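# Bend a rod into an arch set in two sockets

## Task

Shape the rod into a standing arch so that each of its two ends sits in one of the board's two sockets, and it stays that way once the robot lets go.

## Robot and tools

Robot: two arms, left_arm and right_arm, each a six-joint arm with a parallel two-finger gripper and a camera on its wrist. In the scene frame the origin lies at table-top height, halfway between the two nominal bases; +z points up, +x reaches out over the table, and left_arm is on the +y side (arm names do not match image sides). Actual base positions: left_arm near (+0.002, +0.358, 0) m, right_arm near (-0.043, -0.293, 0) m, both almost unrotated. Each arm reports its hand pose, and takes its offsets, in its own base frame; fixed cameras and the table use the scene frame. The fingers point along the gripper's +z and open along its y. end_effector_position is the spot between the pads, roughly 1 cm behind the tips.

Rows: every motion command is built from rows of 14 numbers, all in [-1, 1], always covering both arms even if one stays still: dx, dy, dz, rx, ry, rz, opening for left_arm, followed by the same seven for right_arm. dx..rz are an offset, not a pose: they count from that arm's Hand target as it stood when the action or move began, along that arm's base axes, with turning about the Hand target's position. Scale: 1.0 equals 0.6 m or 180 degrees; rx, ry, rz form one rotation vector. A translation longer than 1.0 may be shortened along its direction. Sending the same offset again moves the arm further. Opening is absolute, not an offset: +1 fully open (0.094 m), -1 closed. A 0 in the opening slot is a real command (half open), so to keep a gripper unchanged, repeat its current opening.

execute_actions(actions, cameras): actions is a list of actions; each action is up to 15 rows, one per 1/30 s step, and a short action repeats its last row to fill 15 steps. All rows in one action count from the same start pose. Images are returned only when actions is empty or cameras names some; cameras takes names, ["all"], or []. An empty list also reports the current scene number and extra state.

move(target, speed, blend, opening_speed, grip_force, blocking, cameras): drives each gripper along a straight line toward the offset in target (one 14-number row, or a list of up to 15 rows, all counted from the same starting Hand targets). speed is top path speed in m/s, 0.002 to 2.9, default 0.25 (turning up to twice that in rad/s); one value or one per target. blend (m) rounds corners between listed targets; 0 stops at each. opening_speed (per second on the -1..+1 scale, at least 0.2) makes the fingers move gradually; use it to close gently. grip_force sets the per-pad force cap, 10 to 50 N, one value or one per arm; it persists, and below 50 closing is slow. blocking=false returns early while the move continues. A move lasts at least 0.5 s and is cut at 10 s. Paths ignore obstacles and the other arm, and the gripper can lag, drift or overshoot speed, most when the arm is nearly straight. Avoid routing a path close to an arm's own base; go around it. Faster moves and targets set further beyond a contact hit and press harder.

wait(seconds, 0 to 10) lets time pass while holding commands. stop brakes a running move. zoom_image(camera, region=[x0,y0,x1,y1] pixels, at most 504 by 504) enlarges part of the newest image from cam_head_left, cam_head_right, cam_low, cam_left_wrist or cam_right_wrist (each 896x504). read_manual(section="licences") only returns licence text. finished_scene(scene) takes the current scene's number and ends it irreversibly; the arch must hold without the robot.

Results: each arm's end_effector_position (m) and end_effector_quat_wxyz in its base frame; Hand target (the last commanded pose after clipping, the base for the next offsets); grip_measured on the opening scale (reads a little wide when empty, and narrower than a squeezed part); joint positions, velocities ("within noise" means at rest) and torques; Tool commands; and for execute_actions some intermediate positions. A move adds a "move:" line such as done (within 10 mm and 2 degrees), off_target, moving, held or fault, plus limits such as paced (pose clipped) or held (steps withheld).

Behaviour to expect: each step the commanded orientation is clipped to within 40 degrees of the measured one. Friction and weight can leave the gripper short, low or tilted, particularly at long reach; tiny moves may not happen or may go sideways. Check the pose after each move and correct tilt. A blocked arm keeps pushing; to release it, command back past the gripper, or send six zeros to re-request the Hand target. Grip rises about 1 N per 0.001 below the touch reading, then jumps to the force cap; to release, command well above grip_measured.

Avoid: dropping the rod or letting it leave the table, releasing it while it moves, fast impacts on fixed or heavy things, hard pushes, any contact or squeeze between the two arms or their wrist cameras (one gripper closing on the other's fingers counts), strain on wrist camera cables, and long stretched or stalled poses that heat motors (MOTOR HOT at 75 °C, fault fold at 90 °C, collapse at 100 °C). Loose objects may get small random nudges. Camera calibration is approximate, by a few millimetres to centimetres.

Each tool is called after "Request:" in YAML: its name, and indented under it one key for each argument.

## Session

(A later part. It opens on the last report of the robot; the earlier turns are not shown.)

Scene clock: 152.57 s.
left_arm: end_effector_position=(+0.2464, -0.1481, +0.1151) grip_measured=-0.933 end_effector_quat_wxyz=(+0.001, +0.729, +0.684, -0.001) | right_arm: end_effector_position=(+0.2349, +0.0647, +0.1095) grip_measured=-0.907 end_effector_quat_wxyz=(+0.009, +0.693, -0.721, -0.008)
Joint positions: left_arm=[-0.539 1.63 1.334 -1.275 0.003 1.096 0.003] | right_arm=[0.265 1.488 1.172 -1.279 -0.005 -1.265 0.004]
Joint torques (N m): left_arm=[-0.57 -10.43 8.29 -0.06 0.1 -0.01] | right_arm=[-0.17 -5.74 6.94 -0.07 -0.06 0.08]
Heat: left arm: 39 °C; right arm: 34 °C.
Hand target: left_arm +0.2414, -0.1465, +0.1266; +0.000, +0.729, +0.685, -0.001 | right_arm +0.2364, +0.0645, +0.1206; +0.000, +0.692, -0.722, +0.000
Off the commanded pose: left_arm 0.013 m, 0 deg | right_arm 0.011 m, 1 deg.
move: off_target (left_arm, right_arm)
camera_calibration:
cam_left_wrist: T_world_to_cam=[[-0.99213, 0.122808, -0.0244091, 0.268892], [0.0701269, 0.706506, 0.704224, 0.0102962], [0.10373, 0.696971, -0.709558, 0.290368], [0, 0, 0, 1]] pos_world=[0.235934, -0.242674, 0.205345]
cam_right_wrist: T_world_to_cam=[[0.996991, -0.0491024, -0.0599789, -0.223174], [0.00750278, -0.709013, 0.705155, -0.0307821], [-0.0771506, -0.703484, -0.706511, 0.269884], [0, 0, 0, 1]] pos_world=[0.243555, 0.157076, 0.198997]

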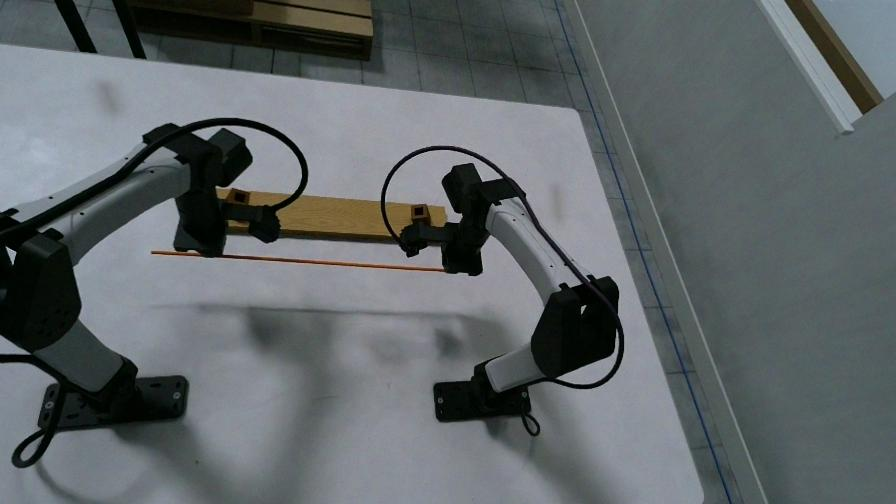

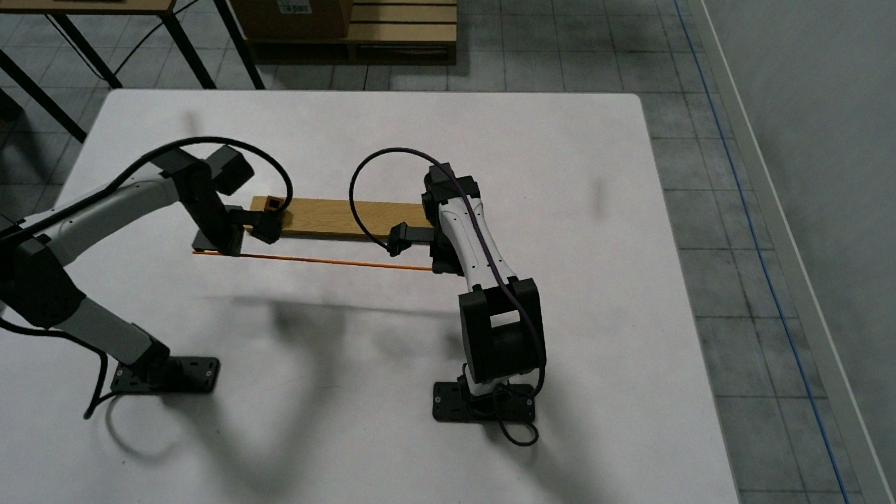

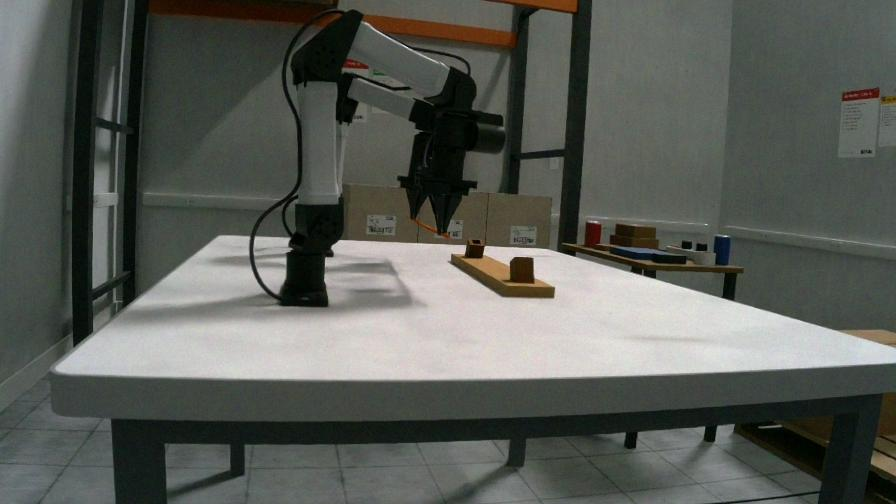

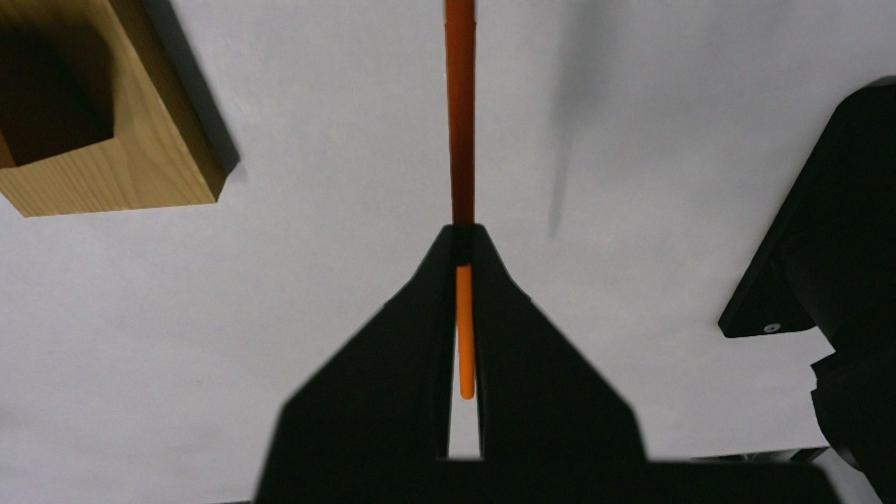

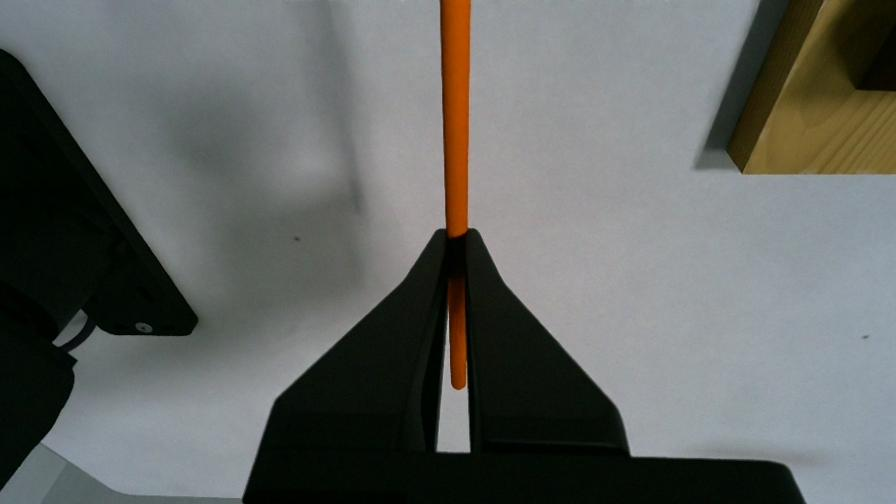

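Request:
move:
  target:
    - [-0.0002,-0.0033,0.008,-0.061,0.0038,0,-1, 0.0001,0.0033,0.008,0.061,-0.0027,0,-1]
    - [-0.0006,-0.0108,0.017,-0.122,0.0076,0,-1, 0.0005,0.0108,0.017,0.122,-0.0054,0,-1]
    - [-0.0013,-0.0217,0.025,-0.183,0.0114,0,-1, 0.001,0.0217,0.025,0.183,-0.0081,0,-1]
  blend: [0.004,0.004,0]
  speed: 0.08
  cameras: ["all"]

Scene clock: 166.67 s.
left_arm: end_effector_position=(+0.2418, -0.1592, +0.1370) grip_measured=-0.996 end_effector_quat_wxyz=(+0.180, +0.695, +0.665, -0.207) | right_arm: end_effector_position=(+0.2372, +0.0727, +0.1321) grip_measured=-0.907 end_effector_quat_wxyz=(-0.187, +0.663, -0.700, -0.188)
Joint positions: left_arm=[-0.265 1.495 1.182 -1.152 0.546 1.321 0] | right_arm=[-0.069 1.443 1.125 -1.28 -0.536 -1.593 0.004]
Joint torques (N m): left_arm=[0.65 -9.14 5.75 0.75 0.6 0.25] | right_arm=[-0.68 -4.63 4.22 0.23 -0.77 -0.11]
Heat: left arm: 40 °C; right arm: 34 °C.
Hand target: left_arm +0.2406, -0.1596, +0.1416; +0.194, +0.698, +0.657, -0.208 | right_arm +0.2370, +0.0775, +0.1355; -0.205, +0.663, -0.693, -0.196
Off the commanded pose: left_arm 0.005 m, 2 deg | right_arm 0.006 m, 2 deg.
move: done
camera_calibration:
cam_left_wrist: T_world_to_cam=[[-0.995724, 0.088241, -0.027334, 0.262033], [0.0797929, 0.970659, 0.226834, 0.108122], [0.046548, 0.223683, -0.97355, 0.288846], [0, 0, 0, 1]] pos_world=[0.23884, -0.192681, 0.263843]
cam_right_wrist: T_world_to_cam=[[0.99796, -0.0386433, -0.0508166, -0.225945], [-0.0252143, -0.96986, 0.242355, 0.0468611], [-0.0586504, -0.240579, -0.968856, 0.288295], [0, 0, 0, 1]] pos_world=[0.243574, 0.106075, 0.256477]

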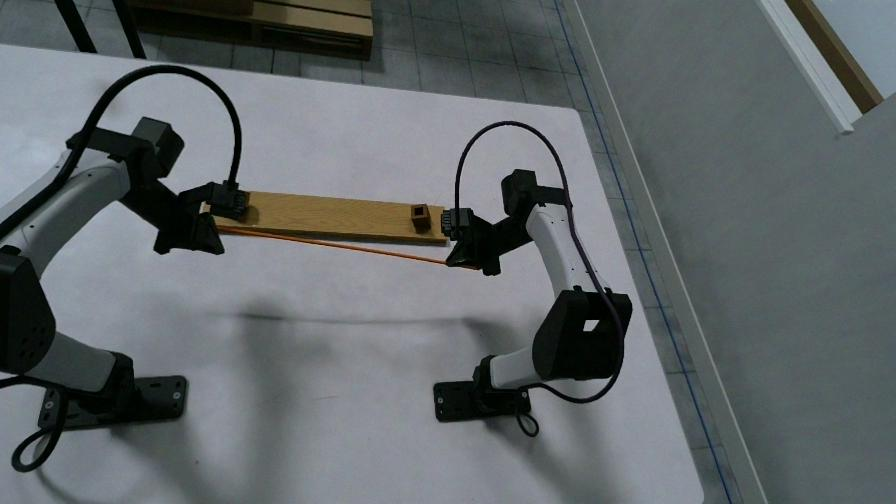

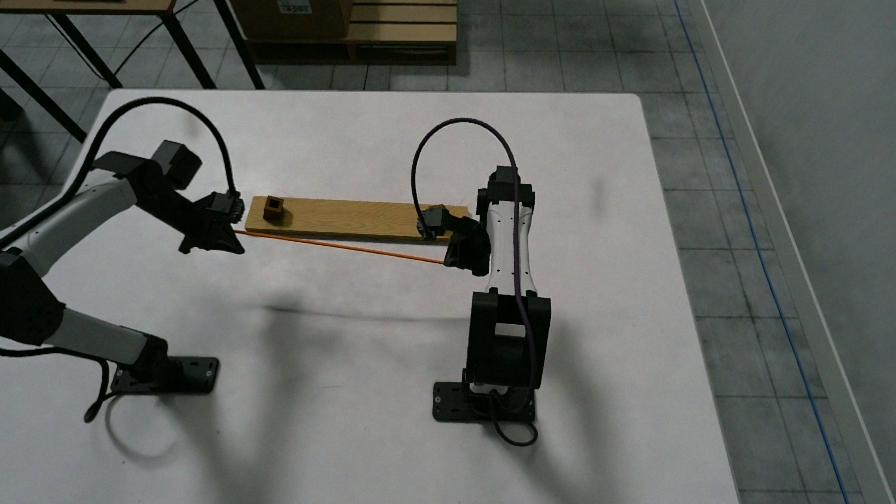

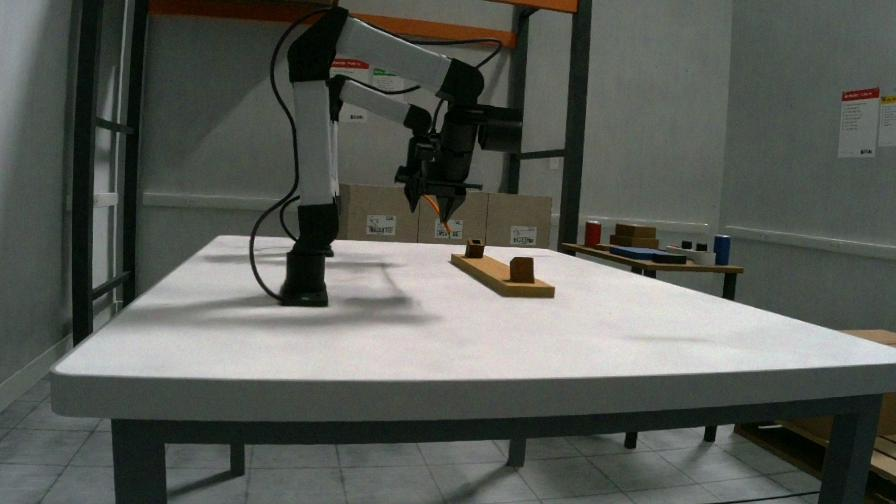

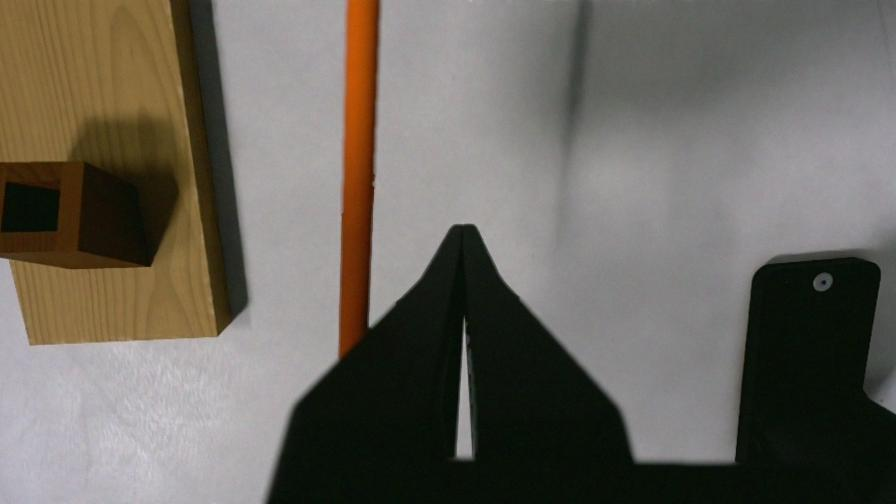

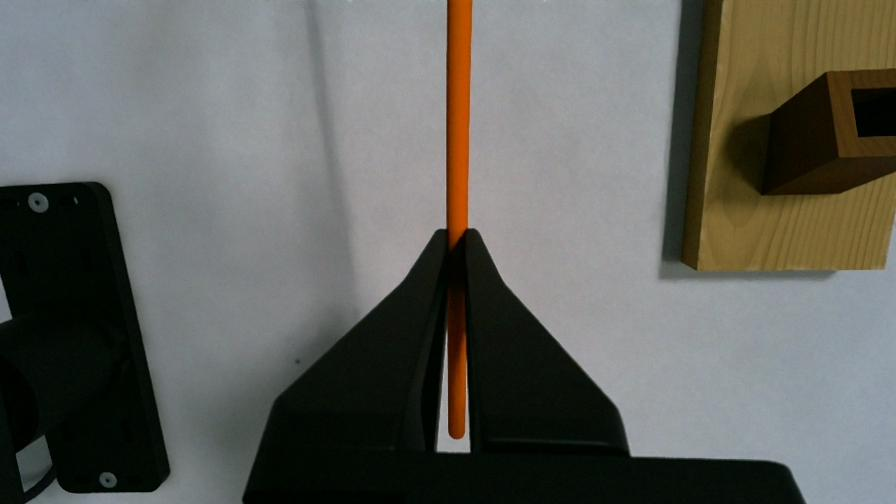

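Request:
move:
  target:
    - [-0.06,0,0,0,0,0,-1, 0,0,0,0,0,0,-1]
    - [-0.06,0,0.12,0,0,0,-1, 0,0,0,0,0,0,-1]
  speed: 0.1
  cameras: ["all"]

Scene clock: 179.23 s.
left_arm: end_effector_position=(+0.2086, -0.1569, +0.2104) grip_measured=-0.996 end_effector_quat_wxyz=(+0.203, +0.700, +0.656, -0.196) | right_arm: end_effector_position=(+0.2373, +0.0742, +0.1330) grip_measured=-0.907 end_effector_quat_wxyz=(-0.191, +0.664, -0.697, -0.191)
Joint positions: left_arm=[-0.291 1.345 1.341 -1.393 0.547 1.295 0] | right_arm=[-0.069 1.443 1.125 -1.28 -0.546 -1.598 0.004]
Joint torques (N m): left_arm=[-0.79 -3.85 8.35 0.5 0.54 0.02] | right_arm=[-0.65 -4.62 4.21 0.24 -0.66 -0.06]
Heat: left arm: 40 °C; right arm: 35 °C.
Hand target: left_arm +0.2047, -0.1596, +0.2137; +0.195, +0.698, +0.657, -0.208 | right_arm +0.2370, +0.0774, +0.1355; -0.205, +0.663, -0.693, -0.196
Off the commanded pose: left_arm 0.006 m, 2 deg | right_arm 0.004 m, 2 deg.
move: done
camera_calibration:
cam_left_wrist: T_world_to_cam=[[-0.992583, 0.0916434, -0.0798783, 0.241652], [0.0728391, 0.974381, 0.212782, 0.0968208], [0.0973319, 0.205386, -0.973829, 0.34792], [0, 0, 0, 1]] pos_world=[0.198944, -0.187944, 0.337515]
cam_right_wrist: T_world_to_cam=[[0.998246, -0.0344334, -0.0481552, -0.226684], [-0.022335, -0.972386, 0.232307, 0.0489063], [-0.0548246, -0.230824, -0.97145, 0.288271], [0, 0, 0, 1]] pos_world=[0.243183, 0.10629, 0.257764]

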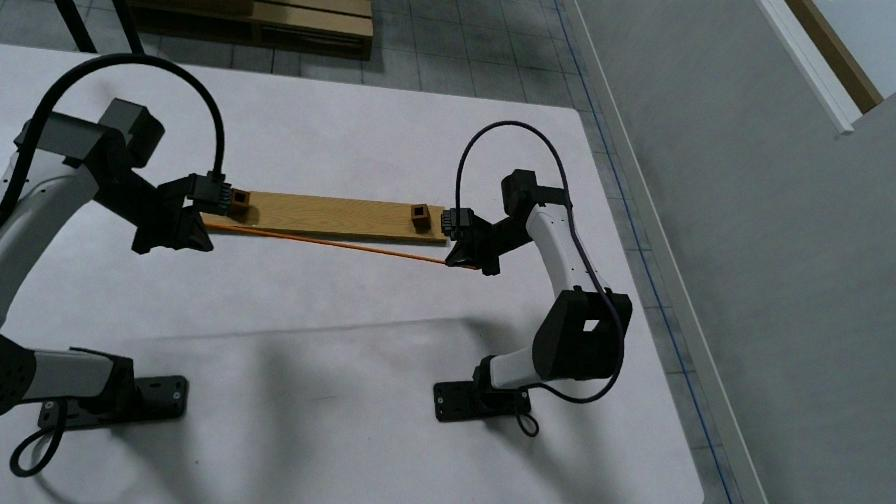

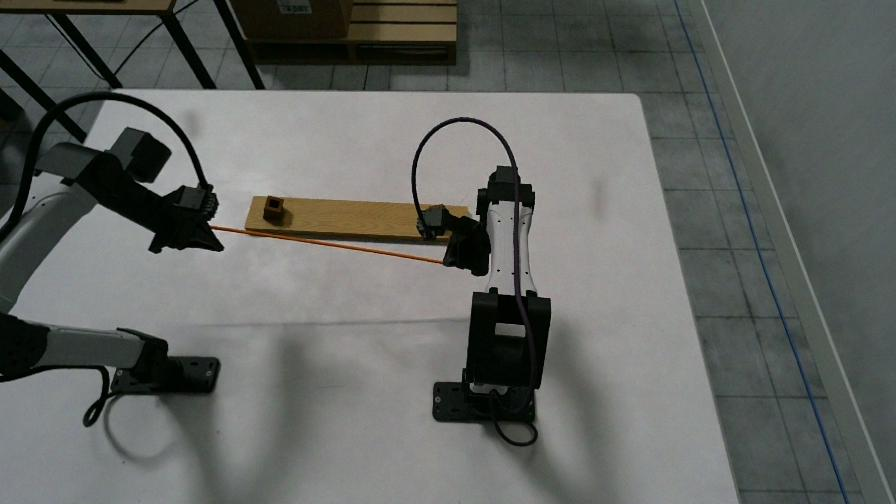

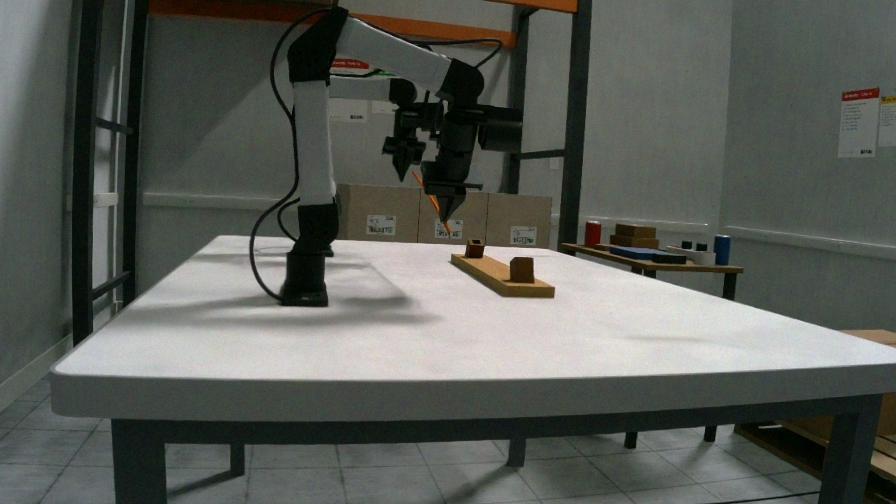

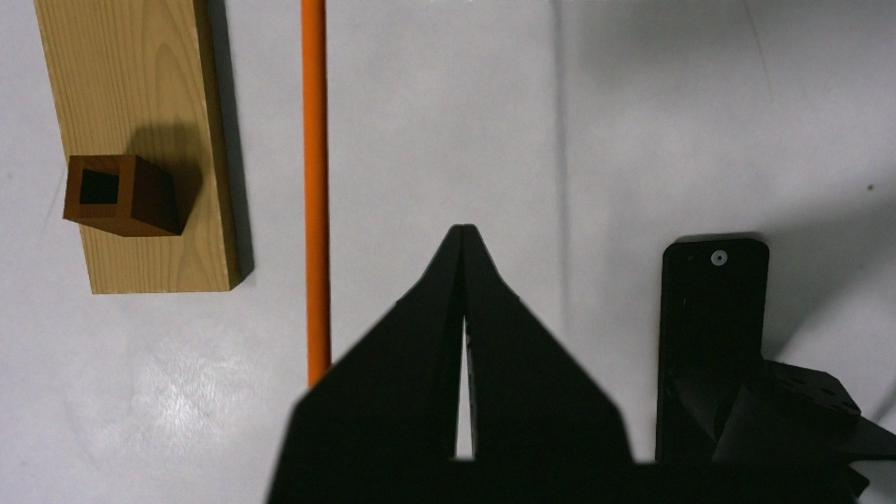

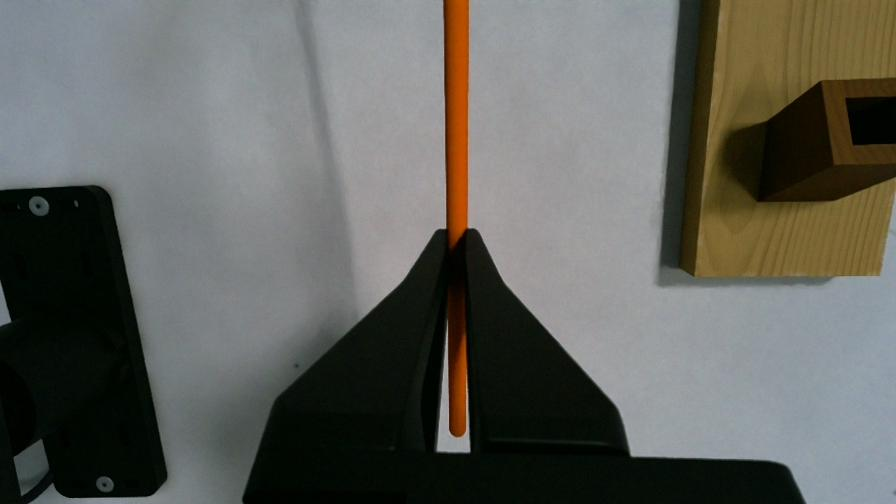

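Request:
move:
  target: [0,0,0.03,0.183,-0.0114,0,-1, 0,0,0,-0.0667,0.0029,0,-1]
  speed: 0.1
  cameras: ["all"]

Scene clock: 186.53 s.
left_arm: end_effector_position=(+0.2147, -0.1669, +0.2258) grip_measured=-0.996 end_effector_quat_wxyz=(+0.095, +0.727, +0.680, +0.010) | right_arm: end_effector_position=(+0.2306, +0.0770, +0.1242) grip_measured=-0.907 end_effector_quat_wxyz=(-0.116, +0.676, -0.713, -0.144)
Joint positions: left_arm=[-0.653 1.459 1.598 -1.519 0.012 0.983 0] | right_arm=[0.06 1.438 1.139 -1.28 -0.371 -1.459 0.004]
Joint torques (N m): left_arm=[-0.79 -6.64 8.34 0.23 0.01 -0.04] | right_arm=[0.13 -5.53 7.16 0.22 -0.25 0.09]
Heat: left arm: 40 °C; right arm: 35 °C.
Hand target: left_arm +0.2046, -0.1596, +0.2317; +0.000, +0.729, +0.685, -0.001 | right_arm +0.2371, +0.0774, +0.1356; -0.132, +0.680, -0.710, -0.125
Off the commanded pose: left_arm 0.014 m, 11 deg | right_arm 0.013 m, 3 deg.
joint sent to its limit (left arm) — joint 4 (wrist pitch), lower limit. The joint targets are off in orientation, not in position.
move: off_target (left_arm, right_arm)
camera_calibration:
cam_left_wrist: T_world_to_cam=[[-0.976771, 0.112058, -0.182652, 0.273092], [-0.0248118, 0.787496, 0.615821, 0.00163935], [0.212845, 0.606047, -0.766422, 0.359571], [0, 0, 0, 1]] pos_world=[0.190257, -0.24981, 0.324454]
cam_right_wrist: T_world_to_cam=[[0.995661, -0.0391957, -0.0844023, -0.214823], [-0.00211437, -0.916266, 0.400564, 0.0235617], [-0.0930353, -0.398647, -0.912373, 0.294271], [0, 0, 0, 1]] pos_world=[0.241318, 0.130479, 0.240916]

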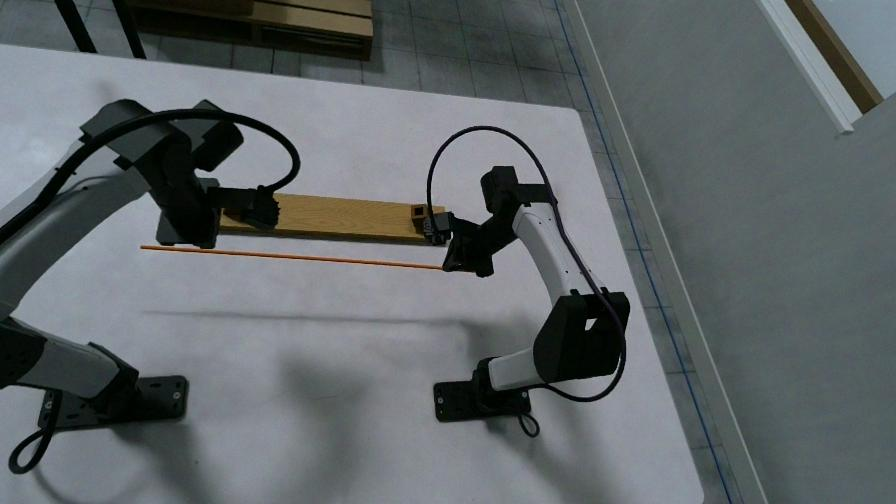

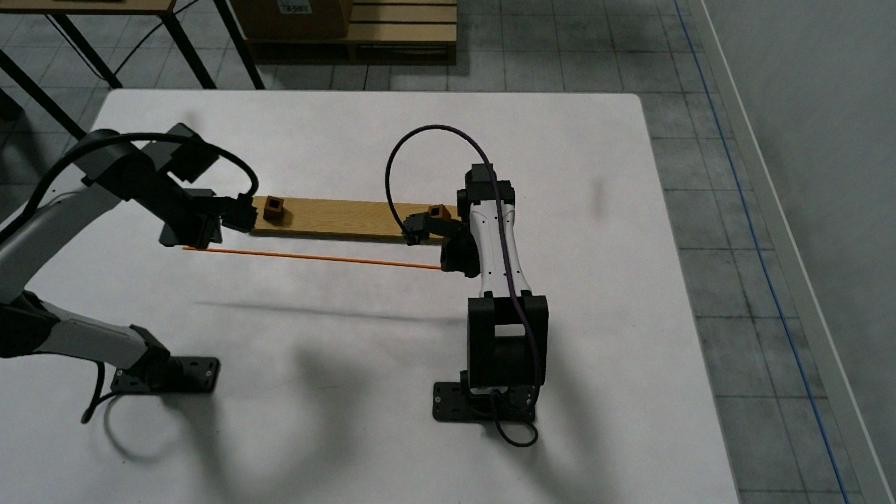

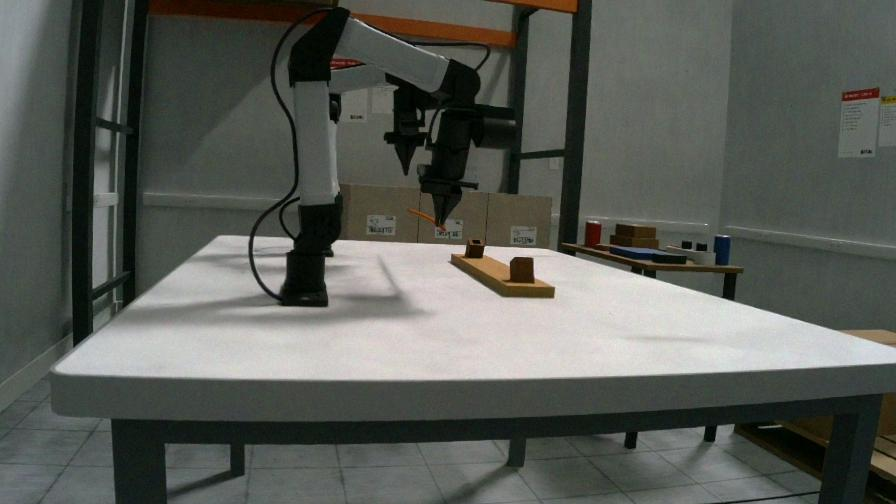

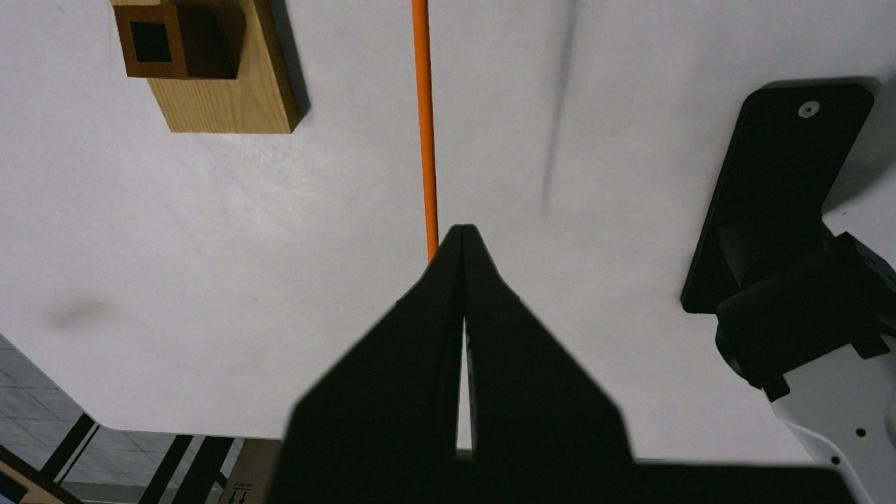

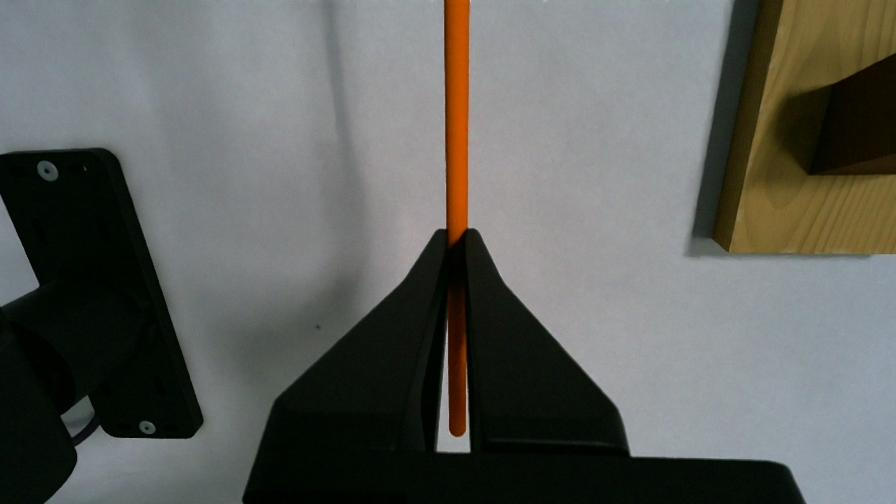

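Request:
move:
  target: [0.0557,0.0477,-0.0478,0,0,0,1, 0,0,0,0,0,0,-1]
  speed: 0.1
  cameras: ["cam_left_wrist","cam_low"]

Scene clock: 191.63 s.
left_arm: end_effector_position=(+0.2455, -0.1389, +0.1992) grip_measured=+0.998 end_effector_quat_wxyz=(+0.043, +0.725, +0.688, +0.008) | right_arm: end_effector_position=(+0.2306, +0.0769, +0.1241) grip_measured=-0.907 end_effector_quat_wxyz=(-0.115, +0.676, -0.713, -0.143)
Joint positions: left_arm=[-0.508 1.563 1.598 -1.52 0.011 1.115 0.094] | right_arm=[0.06 1.438 1.139 -1.28 -0.37 -1.459 0.004]
Joint torques (N m): left_arm=[0.49 -6.64 8.38 -0.05 0.04 0.2] | right_arm=[0.13 -5.52 7.16 0.22 -0.25 0.06]
Heat: left arm: 40 °C; right arm: 35 °C.
Hand target: left_arm +0.2380, -0.1310, +0.2029; +0.000, +0.729, +0.685, -0.001 | right_arm +0.2371, +0.0774, +0.1356; -0.131, +0.680, -0.710, -0.125
Off the commanded pose: left_arm 0.012 m, 5 deg | right_arm 0.013 m, 3 deg.
joint sent to its limit (left arm) — joint 4 (wrist pitch), lower limit. The joint targets still meet the commanded pose.
move: off_target (left_arm, right_arm)
camera_calibration:
cam_left_wrist: T_world_to_cam=[[-0.988998, 0.107948, -0.10114, 0.281375], [0.0121998, 0.740915, 0.671488, -0.0298784], [0.147422, 0.662866, -0.734081, 0.333144], [0, 0, 0, 1]] pos_world=[0.229531, -0.229066, 0.293076]
Images, in order (width x height): cam_low 896x504, cam_left_wrist 896x504.

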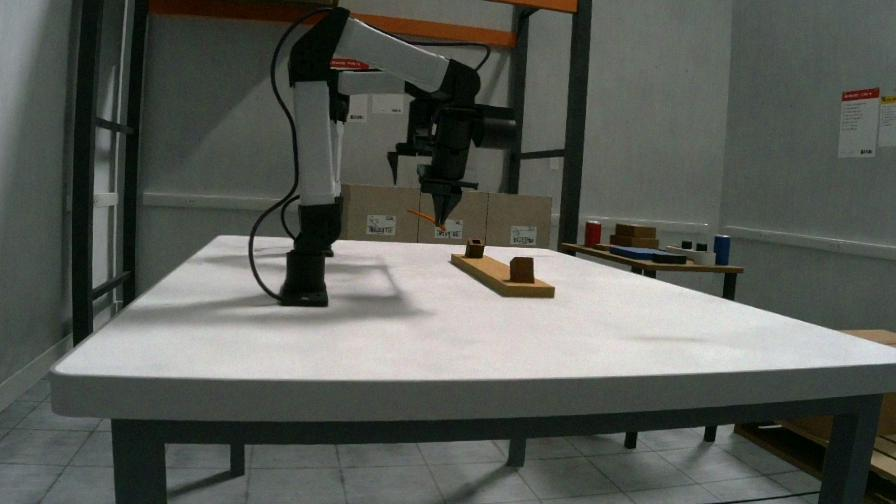

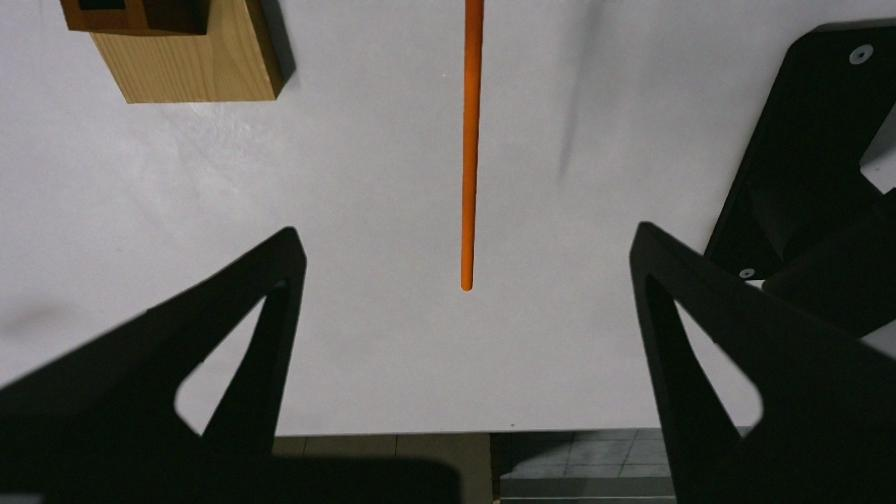

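Request:
move:
  target: [0,0,-0.0848,0,0,0,1, 0,0,0,0,0,0,-1]
  speed: 0.06
  cameras: ["all"]

Request:
zoom_image:
  camera: "cam_low"
  region: [370, 150, 510, 250]

Request:
zoom_image:
  camera: "cam_head_left"
  region: [120, 190, 320, 310]

Scene clock: 194.43 s.
left_arm: end_effector_position=(+0.2375, -0.1343, +0.1568) grip_measured=+0.998 end_effector_quat_wxyz=(+0.010, +0.726, +0.688, -0.002) | right_arm: end_effector_position=(+0.2306, +0.0769, +0.1241) grip_measured=-0.907 end_effector_quat_wxyz=(-0.115, +0.676, -0.713, -0.143)
Joint positions: left_arm=[-0.508 1.563 1.431 -1.422 0.01 1.116 0.094] | right_arm=[0.06 1.438 1.139 -1.28 -0.37 -1.459 0.004]
Joint torques (N m): left_arm=[0.5 -6.52 5.67 0.5 0.03 0.22] | right_arm=[0.13 -5.52 7.16 0.21 -0.25 0.06]
Heat: left arm: 40 °C; right arm: 35 °C.
Hand target: left_arm +0.2380, -0.1309, +0.1520; +0.000, +0.729, +0.685, -0.001 | right_arm +0.2371, +0.0774, +0.1356; -0.131, +0.680, -0.710, -0.125
Off the commanded pose: left_arm 0.006 m, 1 deg | right_arm 0.013 m, 3 deg.
move: off_target (right_arm)
camera_calibration:
cam_left_wrist: T_world_to_cam=[[-0.993118, 0.111065, -0.0371658, 0.260112], [0.0542475, 0.717463, 0.694481, -0.0214561], [0.103798, 0.687685, -0.71855, 0.311459], [0, 0, 0, 1]] pos_world=[0.227157, -0.227682, 0.248367]
cam_right_wrist: T_world_to_cam=[[0.995641, -0.0395812, -0.0844586, -0.214853], [-0.00241003, -0.91611, 0.40092, 0.0235265], [-0.0932422, -0.398969, -0.912211, 0.294334], [0, 0, 0, 1]] pos_world=[0.241418, 0.130479, 0.240916]

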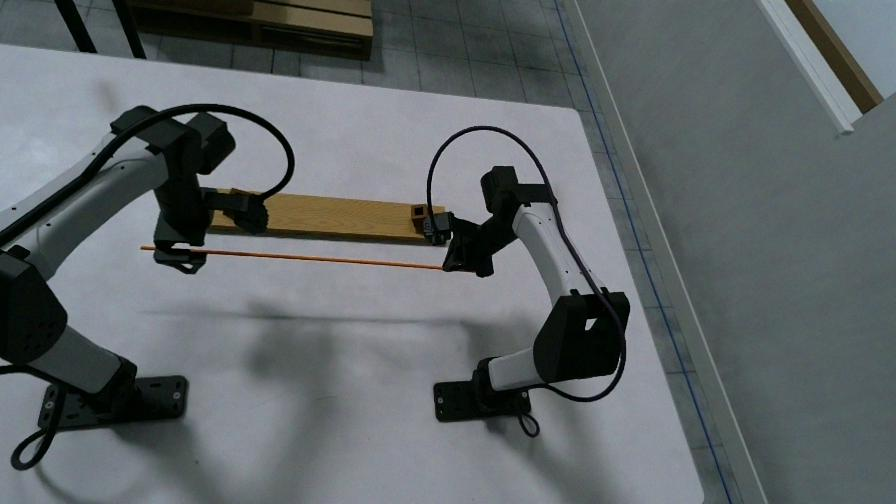

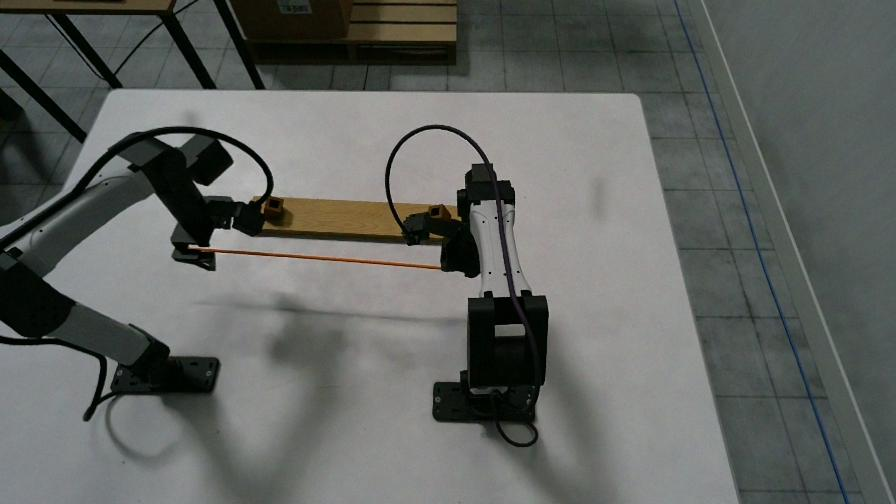

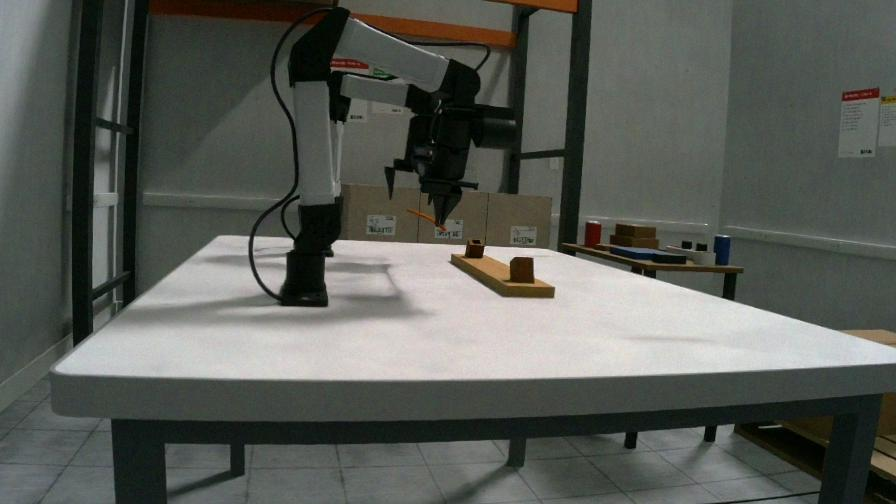

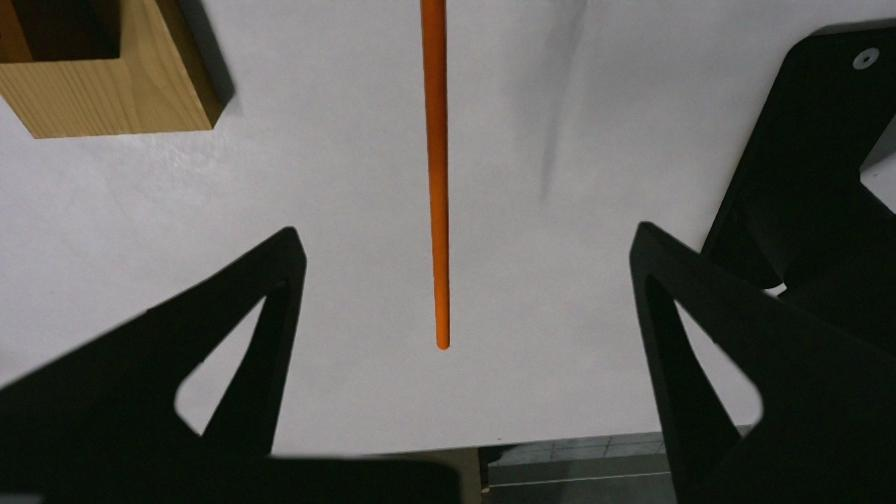

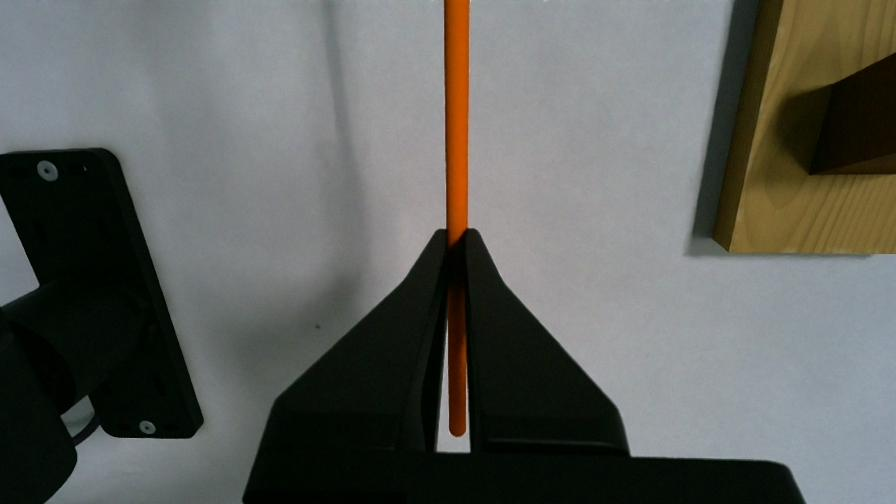

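Scaled by 3.600 from the camera's 896x504 image, which has a finer 1280x720 frame.

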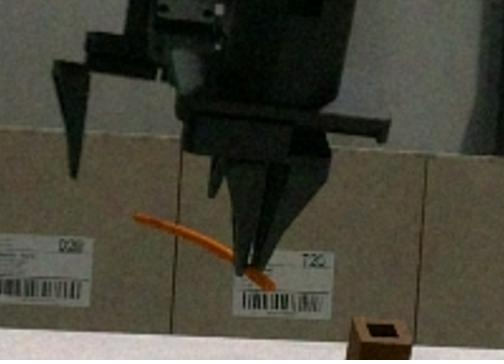

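Scaled by 2.520 from the camera's 896x504 image, which has a finer 1280x720 frame.

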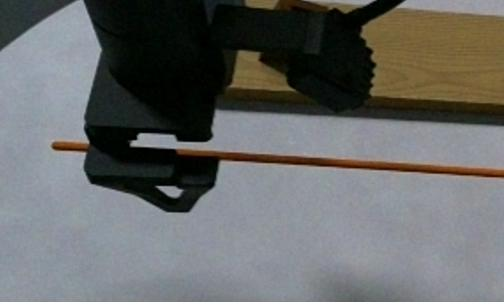

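Request:
move:
  target: [0.0067,0,-0.0633,0,0,0,1, 0,0,0,0,0,0,-1]
  speed: 0.06
  cameras: ["cam_low","cam_left_wrist"]

Request:
zoom_image:
  camera: "cam_low"
  region: [370, 150, 510, 250]

Scene clock: 198.57 s.
left_arm: end_effector_position=(+0.2416, -0.1353, +0.1184) grip_measured=+0.998 end_effector_quat_wxyz=(+0.009, +0.726, +0.687, -0.002) | right_arm: end_effector_position=(+0.2306, +0.0769, +0.1241) grip_measured=-0.907 end_effector_quat_wxyz=(-0.115, +0.676, -0.713, -0.143)
Joint positions: left_arm=[-0.504 1.575 1.291 -1.271 0.01 1.122 0.094] | right_arm=[0.06 1.438 1.139 -1.28 -0.37 -1.459 0.004]
Joint torques (N m): left_arm=[0.77 -6.82 5.81 0.47 0.04 0.21] | right_arm=[0.13 -5.52 7.16 0.22 -0.25 0.05]
Heat: left arm: 40 °C; right arm: 35 °C.
Hand target: left_arm +0.2421, -0.1310, +0.1141; +0.000, +0.729, +0.685, -0.001 | right_arm +0.2371, +0.0774, +0.1356; -0.131, +0.680, -0.710, -0.125
Off the commanded pose: left_arm 0.006 m, 1 deg | right_arm 0.013 m, 3 deg.
move: off_target (right_arm)
camera_calibration:
cam_left_wrist: T_world_to_cam=[[-0.992871, 0.11375, -0.0356032, 0.262999], [0.057136, 0.716366, 0.695381, 0.00474575], [0.104604, 0.68839, -0.717759, 0.283943], [0, 0, 0, 1]] pos_world=[0.231152, -0.228779, 0.209866]
Images, in order (width x height): cam_low 896x504, cam_left_wrist 896x504.

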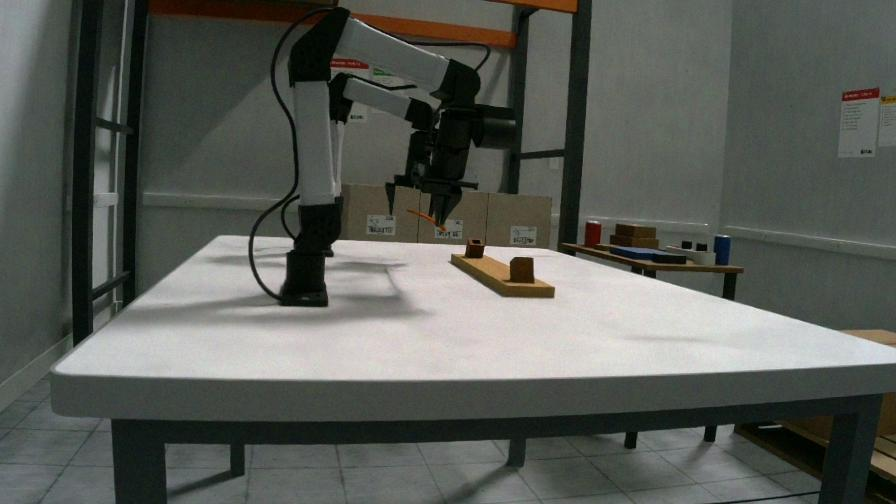

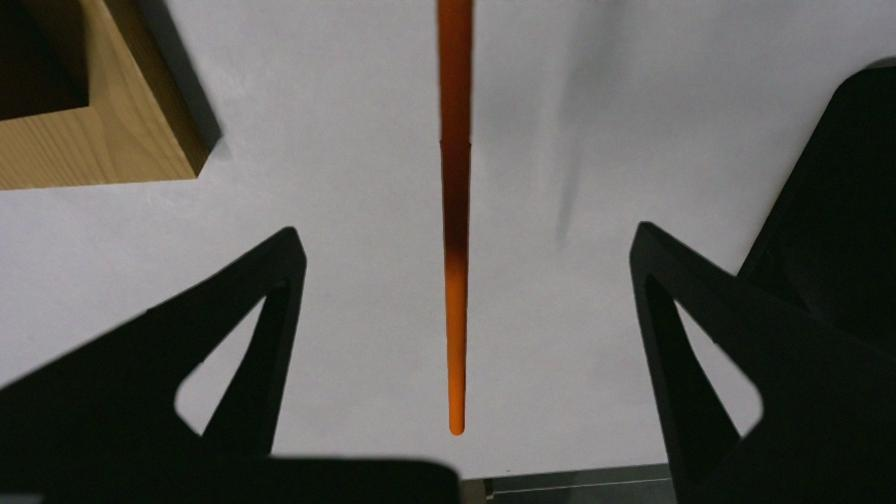

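Scaled by 3.600 from the camera's 896x504 image, which has a finer 1280x720 frame.

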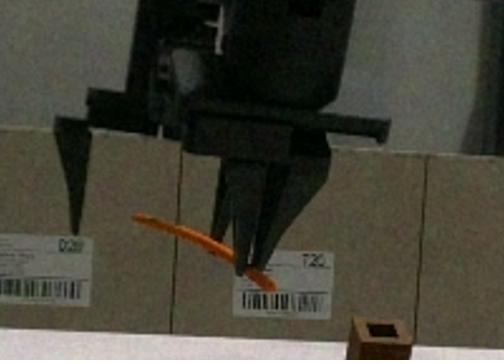

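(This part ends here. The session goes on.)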